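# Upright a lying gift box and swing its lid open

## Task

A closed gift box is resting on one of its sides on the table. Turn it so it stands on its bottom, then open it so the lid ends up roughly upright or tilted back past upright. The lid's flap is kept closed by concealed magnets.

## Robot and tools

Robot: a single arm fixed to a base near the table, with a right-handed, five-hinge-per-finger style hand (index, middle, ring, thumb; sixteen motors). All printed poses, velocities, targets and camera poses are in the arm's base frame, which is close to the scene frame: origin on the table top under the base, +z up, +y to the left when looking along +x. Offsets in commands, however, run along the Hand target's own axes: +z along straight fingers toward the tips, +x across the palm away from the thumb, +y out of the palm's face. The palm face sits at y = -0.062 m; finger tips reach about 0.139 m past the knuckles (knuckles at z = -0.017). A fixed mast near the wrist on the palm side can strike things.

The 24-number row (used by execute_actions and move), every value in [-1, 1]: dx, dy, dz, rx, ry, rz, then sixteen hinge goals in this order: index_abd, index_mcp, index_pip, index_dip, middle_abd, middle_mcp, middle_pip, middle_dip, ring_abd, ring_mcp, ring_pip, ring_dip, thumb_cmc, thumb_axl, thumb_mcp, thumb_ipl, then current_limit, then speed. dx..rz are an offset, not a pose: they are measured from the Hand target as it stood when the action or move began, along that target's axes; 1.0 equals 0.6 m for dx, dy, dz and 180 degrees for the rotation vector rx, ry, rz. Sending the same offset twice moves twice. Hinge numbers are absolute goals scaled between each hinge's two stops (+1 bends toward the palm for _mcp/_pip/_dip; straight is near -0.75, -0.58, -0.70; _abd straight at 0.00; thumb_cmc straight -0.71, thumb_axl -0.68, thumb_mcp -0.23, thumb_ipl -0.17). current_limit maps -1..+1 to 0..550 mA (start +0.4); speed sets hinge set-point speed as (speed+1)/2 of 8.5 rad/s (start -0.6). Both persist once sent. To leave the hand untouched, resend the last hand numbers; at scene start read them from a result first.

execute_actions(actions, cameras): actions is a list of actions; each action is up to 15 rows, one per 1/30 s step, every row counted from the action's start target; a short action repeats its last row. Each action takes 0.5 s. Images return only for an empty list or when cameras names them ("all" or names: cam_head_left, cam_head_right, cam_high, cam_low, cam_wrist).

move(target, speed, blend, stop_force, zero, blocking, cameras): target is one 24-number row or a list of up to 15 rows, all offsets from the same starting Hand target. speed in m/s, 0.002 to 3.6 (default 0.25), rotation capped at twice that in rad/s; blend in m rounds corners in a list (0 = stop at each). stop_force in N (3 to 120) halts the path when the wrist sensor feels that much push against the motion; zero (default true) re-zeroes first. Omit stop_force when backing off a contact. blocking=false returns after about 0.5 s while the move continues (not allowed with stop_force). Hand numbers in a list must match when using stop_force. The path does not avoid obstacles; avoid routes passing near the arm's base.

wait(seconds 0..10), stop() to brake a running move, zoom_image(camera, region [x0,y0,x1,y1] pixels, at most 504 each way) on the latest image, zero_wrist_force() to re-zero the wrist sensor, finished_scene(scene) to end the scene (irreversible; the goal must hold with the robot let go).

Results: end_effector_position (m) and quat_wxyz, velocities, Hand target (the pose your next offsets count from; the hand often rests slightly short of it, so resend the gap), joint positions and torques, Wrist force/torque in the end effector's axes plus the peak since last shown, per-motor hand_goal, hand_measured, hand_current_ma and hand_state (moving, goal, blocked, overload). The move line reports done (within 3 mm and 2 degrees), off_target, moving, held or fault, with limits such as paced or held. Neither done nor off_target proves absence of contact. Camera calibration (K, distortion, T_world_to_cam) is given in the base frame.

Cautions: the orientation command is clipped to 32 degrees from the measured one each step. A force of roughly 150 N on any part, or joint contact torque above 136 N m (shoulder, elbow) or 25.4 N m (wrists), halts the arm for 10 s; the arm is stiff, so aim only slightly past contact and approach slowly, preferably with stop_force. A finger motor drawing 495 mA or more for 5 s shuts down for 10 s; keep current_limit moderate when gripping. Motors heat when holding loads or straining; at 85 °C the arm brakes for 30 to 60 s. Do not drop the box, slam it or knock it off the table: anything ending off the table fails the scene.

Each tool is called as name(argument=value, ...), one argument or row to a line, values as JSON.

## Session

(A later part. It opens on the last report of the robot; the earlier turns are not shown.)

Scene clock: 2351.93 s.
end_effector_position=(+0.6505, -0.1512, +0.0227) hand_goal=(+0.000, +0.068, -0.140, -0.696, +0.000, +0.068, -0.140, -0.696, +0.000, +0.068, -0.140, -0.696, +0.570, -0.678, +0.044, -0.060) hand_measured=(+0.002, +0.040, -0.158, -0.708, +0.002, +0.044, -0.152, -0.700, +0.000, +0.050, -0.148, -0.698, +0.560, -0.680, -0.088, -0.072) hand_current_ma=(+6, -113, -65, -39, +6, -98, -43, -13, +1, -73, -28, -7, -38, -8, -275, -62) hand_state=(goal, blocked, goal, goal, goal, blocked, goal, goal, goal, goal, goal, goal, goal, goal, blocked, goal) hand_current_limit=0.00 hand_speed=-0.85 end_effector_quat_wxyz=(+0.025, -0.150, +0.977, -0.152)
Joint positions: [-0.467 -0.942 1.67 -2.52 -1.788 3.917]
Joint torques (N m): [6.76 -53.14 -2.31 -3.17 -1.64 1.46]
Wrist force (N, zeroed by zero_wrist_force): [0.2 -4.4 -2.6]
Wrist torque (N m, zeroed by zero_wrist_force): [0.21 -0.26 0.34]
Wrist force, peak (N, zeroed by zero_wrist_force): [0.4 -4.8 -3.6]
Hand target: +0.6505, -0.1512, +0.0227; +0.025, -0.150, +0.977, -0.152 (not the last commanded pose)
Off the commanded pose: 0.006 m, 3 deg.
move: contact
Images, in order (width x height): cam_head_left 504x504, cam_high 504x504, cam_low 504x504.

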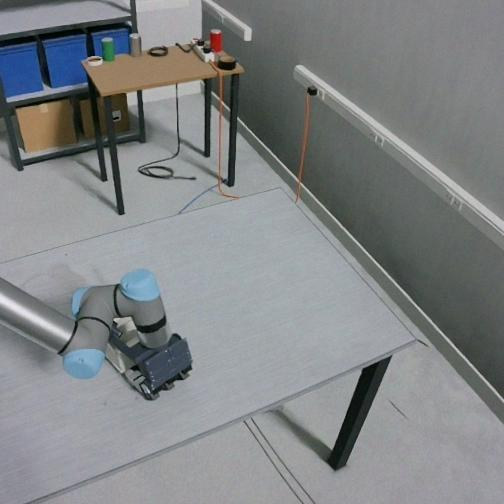

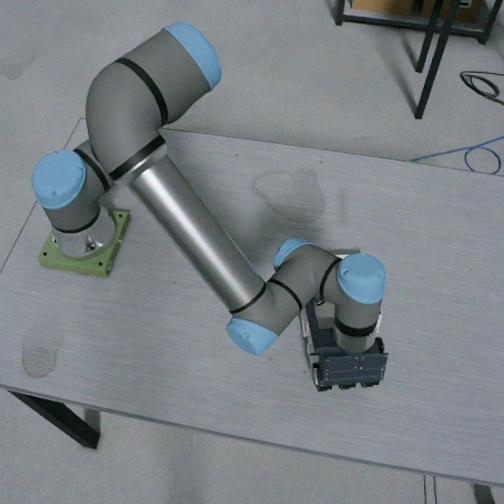

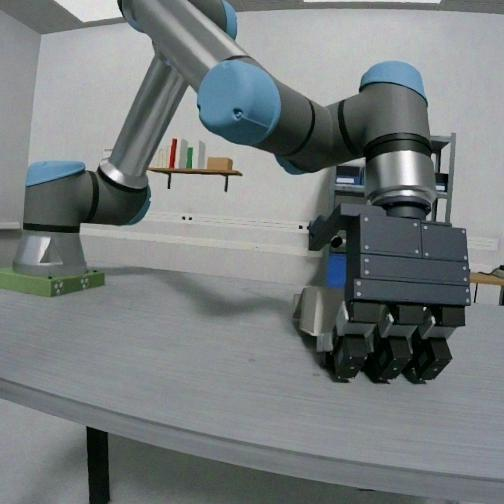

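execute_actions(
  actions=[
    [[0,0,0,0,0,0,0,0.068,-0.139,-0.696,0,0.068,-0.139,-0.696,0,0.068,-0.139,-0.696,0.571,-0.678,-0.2,-0.1,0.0,-0.95]],
    [[0,0,0,0,0,0,0,0.068,-0.139,-0.696,0,0.068,-0.139,-0.696,0,0.068,-0.139,-0.696,0.571,-0.678,-0.2,-0.1,0.0,-0.95]],
    [[0,0,0,0,0,0,0,0.068,-0.139,-0.696,0,0.068,-0.139,-0.696,0,0.068,-0.139,-0.696,0.571,-0.678,-0.2,-0.1,0.0,-0.95]],
  ],
  cameras=["cam_low","cam_high","cam_head_left"],
)

zoom_image(
  camera="cam_low",
  region=[260, 200, 460, 400],
)

zoom_image(
  camera="cam_head_left",
  region=[60, 260, 190, 390],
)

Scene clock: 2366.40 s.
end_effector_position=(+0.6505, -0.1512, +0.0227) hand_goal=(+0.000, +0.068, -0.140, -0.696, +0.000, +0.068, -0.140, -0.696, +0.000, +0.068, -0.140, -0.696, +0.570, -0.678, -0.200, -0.100) hand_measured=(+0.002, +0.048, -0.152, -0.700, +0.002, +0.048, -0.148, -0.700, +0.000, +0.050, -0.148, -0.698, +0.570, -0.680, -0.190, -0.102) hand_current_ma=(+6, -79, -41, -15, +6, -77, -30, -13, +1, -73, -29, -7, -2, -6, +50, -5) hand_state=(goal, goal, goal, goal, goal, goal, goal, goal, goal, goal, goal, goal, goal, goal, goal, goal) hand_current_limit=0.00 hand_speed=-0.95 end_effector_quat_wxyz=(+0.025, -0.150, +0.977, -0.152)
Joint positions: [-0.467 -0.942 1.67 -2.52 -1.788 3.917]
Joint torques (N m): [1.53 -52.93 -14.85 -3.07 -1.71 1.45]
Wrist force (N, zeroed by zero_wrist_force): [0.2 -0.8 0.8]
Wrist torque (N m, zeroed by zero_wrist_force): [0.15 -0.11 0.24]
Wrist force, peak (N, zeroed by zero_wrist_force): [0.1 -4.7 -2.7]
Hand target: +0.6505, -0.1512, +0.0227; +0.025, -0.150, +0.977, -0.152
Off the commanded pose: 0.000 m, 0 deg.
Step readings (end_effector_position):
0: (+0.6505, -0.1512, +0.0227)
1: (+0.6505, -0.1512, +0.0227)
2: (+0.6505, -0.1512, +0.0227)
4: (+0.6505, -0.1512, +0.0227)
8: (+0.6505, -0.1512, +0.0227)
15: (+0.6505, -0.1512, +0.0227)
16: (+0.6505, -0.1512, +0.0227)
17: (+0.6505, -0.1512, +0.0227)
19: (+0.6505, -0.1512, +0.0227)
23: (+0.6505, -0.1512, +0.0227)
30: (+0.6505, -0.1512, +0.0227)
31: (+0.6505, -0.1512, +0.0227)
32: (+0.6505, -0.1512, +0.0227)
34: (+0.6505, -0.1512, +0.0227)
38: (+0.6505, -0.1512, +0.0227)
45: (+0.6505, -0.1512, +0.0227)
Images, in order (width x height): cam_head_left 504x504, cam_high 504x504, cam_low 504x504.

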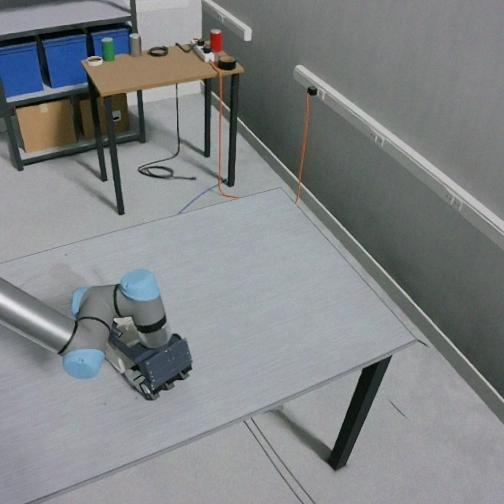

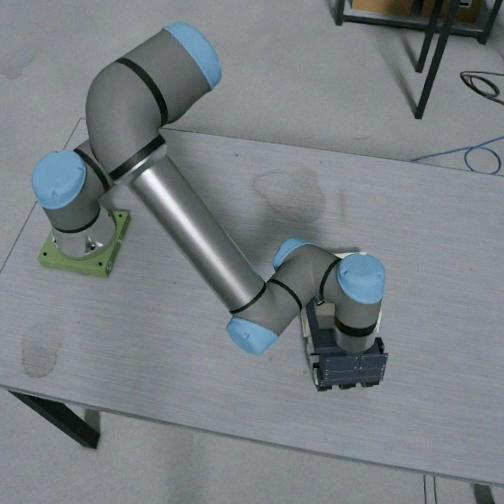

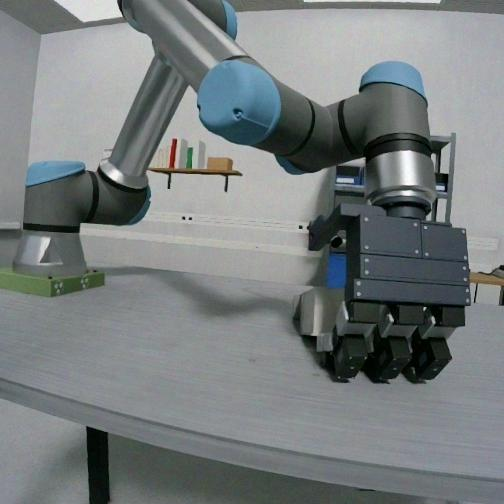

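Scaled by 2.520.

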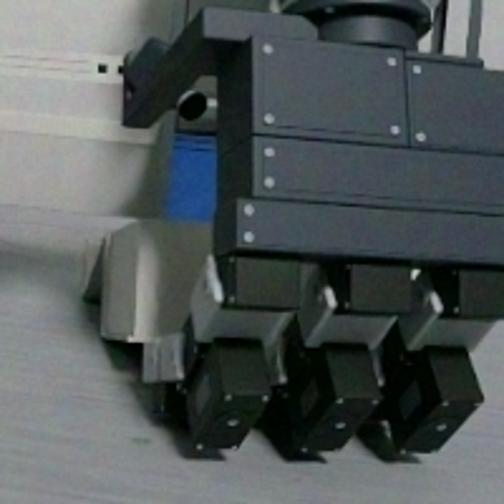

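Scaled by 3.877.

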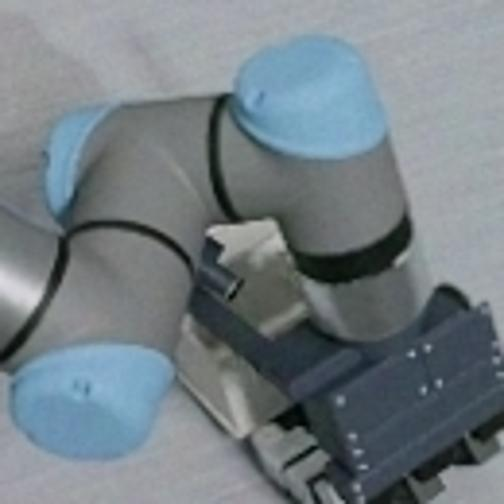

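move(
  target=[0,-0.0482,0.0134,0,0,0,0,0.068,-0.139,-0.696,0,0.068,-0.139,-0.696,0,0.068,-0.139,-0.696,0.571,-0.678,-0.28,-0.2,0.0,-0.9],
  speed=0.02,
  cameras=["cam_low","cam_high","cam_head_left"],
)

zoom_image(
  camera="cam_low",
  region=[260, 200, 460, 400],
)

zoom_image(
  camera="cam_head_left",
  region=[60, 260, 190, 390],
)

Scene clock: 2386.87 s.
end_effector_position=(+0.6594, -0.1796, +0.0238) hand_goal=(+0.000, +0.068, -0.140, -0.696, +0.000, +0.068, -0.140, -0.696, +0.000, +0.068, -0.140, -0.696, +0.570, -0.678, -0.280, -0.200) hand_measured=(+0.002, +0.054, -0.148, -0.700, +0.002, +0.052, -0.146, -0.700, +0.000, +0.052, -0.148, -0.698, +0.570, -0.680, -0.268, -0.196) hand_current_ma=(+6, -53, -27, -10, +6, -60, -23, -9, +1, -66, -24, -7, -2, -6, +52, +21) hand_state=(goal, goal, goal, goal, goal, goal, goal, goal, goal, goal, goal, goal, goal, goal, goal, goal) hand_current_limit=0.00 hand_speed=-0.90 end_effector_quat_wxyz=(+0.025, -0.150, +0.977, -0.152)
Joint positions: [-0.499 -0.913 1.614 -2.5 -1.781 3.885]
Joint torques (N m): [-8.13 -41.68 -27.7 -0.92 1.54 -1.76]
Wrist force (N, zeroed by zero_wrist_force): [0.1 -0.2 0.6]
Wrist torque (N m, zeroed by zero_wrist_force): [0.16 -0.08 0.22]
Wrist force, peak (N, zeroed by zero_wrist_force): [0.5 -0.8 1.0]
Hand target: +0.6595, -0.1798, +0.0238; +0.025, -0.150, +0.977, -0.152
Off the commanded pose: 0.000 m, 0 deg.
move: done
Images, in order (width x height): cam_head_left 504x504, cam_high 504x504, cam_low 504x504.

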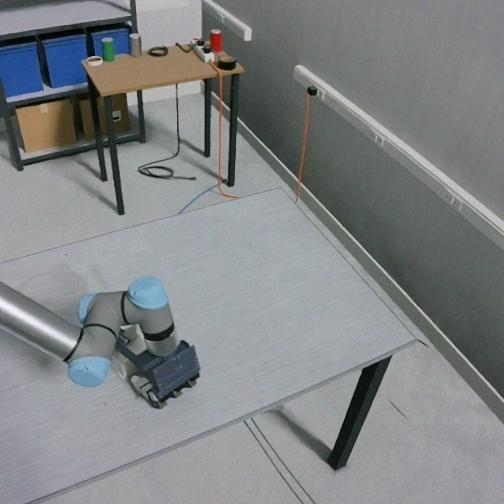

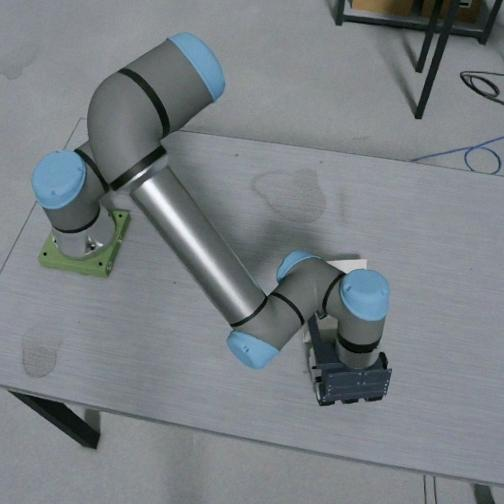

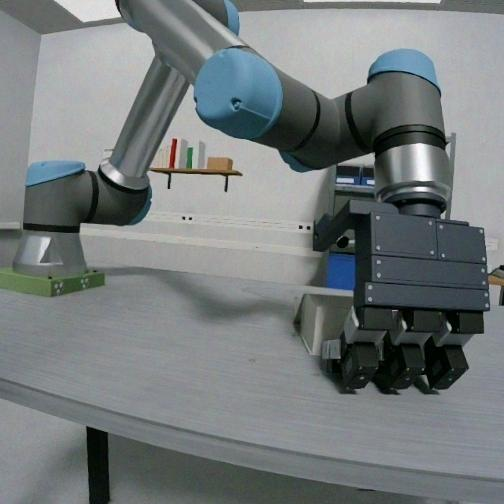

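Scaled by 2.520.

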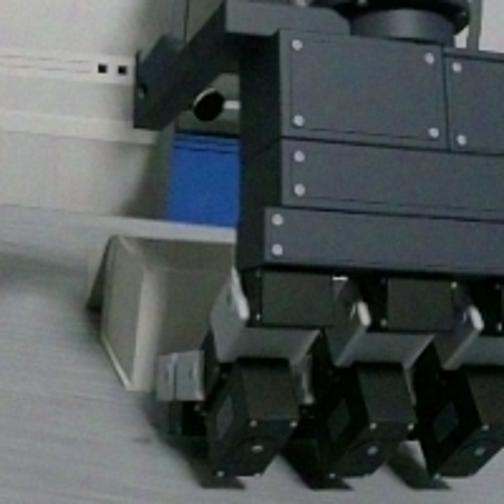

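Scaled by 3.877.

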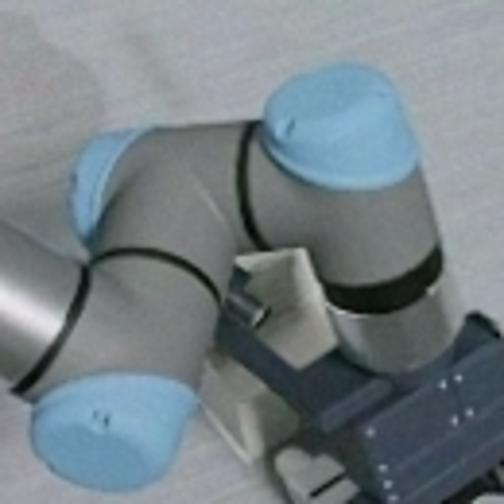

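move(
  target=[
    [0,-0.0795,0.024,0,0,0,0,0.068,-0.139,-0.696,0,0.068,-0.139,-0.696,0,0.068,-0.139,-0.696,0.571,-0.678,-0.28,-0.2,0.0,-0.9],
    [0,-0.2072,-0.2143,0,0,0,0,0.068,-0.139,-0.696,0,0.068,-0.139,-0.696,0,0.068,-0.139,-0.696,0.571,-0.678,-0.28,-0.2,0.0,-0.9],
  ],
  speed=[0.06,0.2],
  blend=[0.02,0],
  cameras=["cam_low","cam_high","cam_head_right"],
)

zoom_image(
  camera="cam_low",
  region=[260, 200, 460, 400],
)

zoom_image(
  camera="cam_head_right",
  region=[60, 260, 190, 390],
)

Scene clock: 2407.67 s.
end_effector_position=(+0.6828, -0.2557, +0.1840) hand_goal=(+0.000, +0.068, -0.140, -0.696, +0.000, +0.068, -0.140, -0.696, +0.000, +0.068, -0.140, -0.696, +0.570, -0.678, -0.280, -0.200) hand_measured=(+0.002, +0.056, -0.148, -0.700, +0.002, +0.054, -0.146, -0.698, +0.000, +0.052, -0.146, -0.698, +0.570, -0.680, -0.270, -0.196) hand_current_ma=(+6, -50, -25, -10, +6, -56, -21, -9, +1, -62, -23, -7, -2, -6, +49, +20) hand_state=(goal, goal, goal, goal, goal, goal, goal, goal, goal, goal, goal, goal, goal, goal, goal, goal) hand_current_limit=0.00 hand_speed=-0.90 end_effector_quat_wxyz=(+0.025, -0.150, +0.977, -0.152)
Joint positions: [-0.578 -0.99 1.283 -2.108 -1.762 3.807]
Joint torques (N m): [-8.52 -58.7 -34.11 -0.42 0.9 -1.82]
Wrist force (N, zeroed by zero_wrist_force): [0.2 0.2 -0.1]
Wrist torque (N m, zeroed by zero_wrist_force): [0.30 -0.06 0.19]
Wrist force, peak (N, zeroed by zero_wrist_force): [0.4 0.3 1.4]
Hand target: +0.6828, -0.2557, +0.1841; +0.025, -0.150, +0.977, -0.152
Off the commanded pose: 0.000 m, 0 deg.
move: done
Images, in order (width x height): cam_head_right 504x504, cam_high 504x504, cam_low 504x504.

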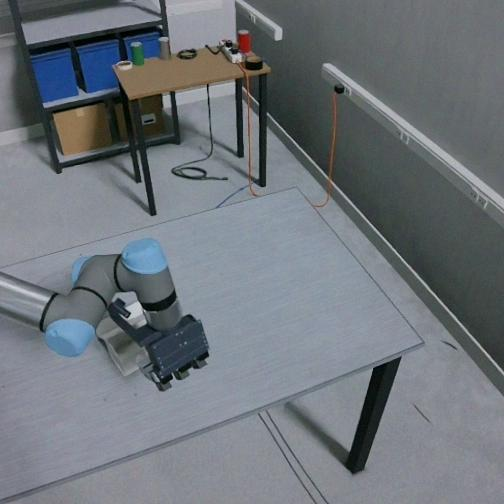

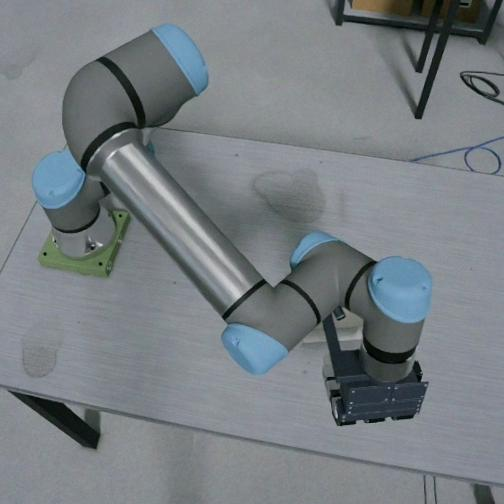

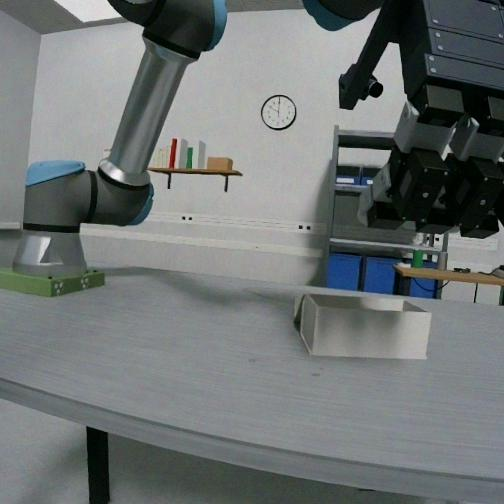

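Scaled by 2.520.

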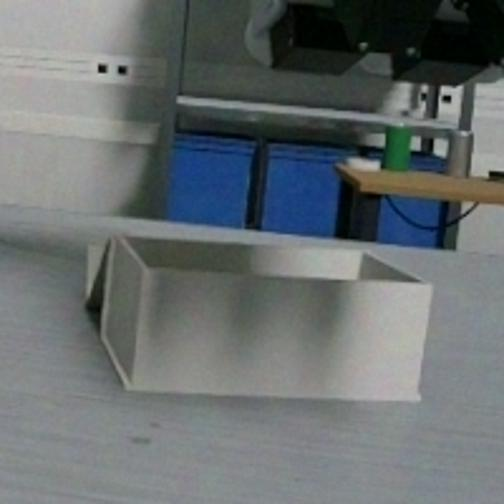

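Scaled by 3.877.

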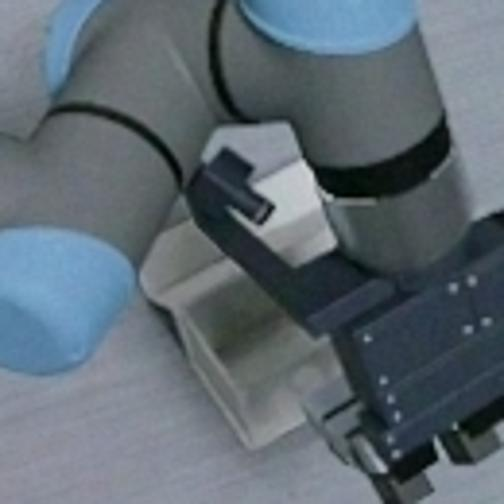

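finished_scene(
  scene=2,
)

The scene is finished: the task was done.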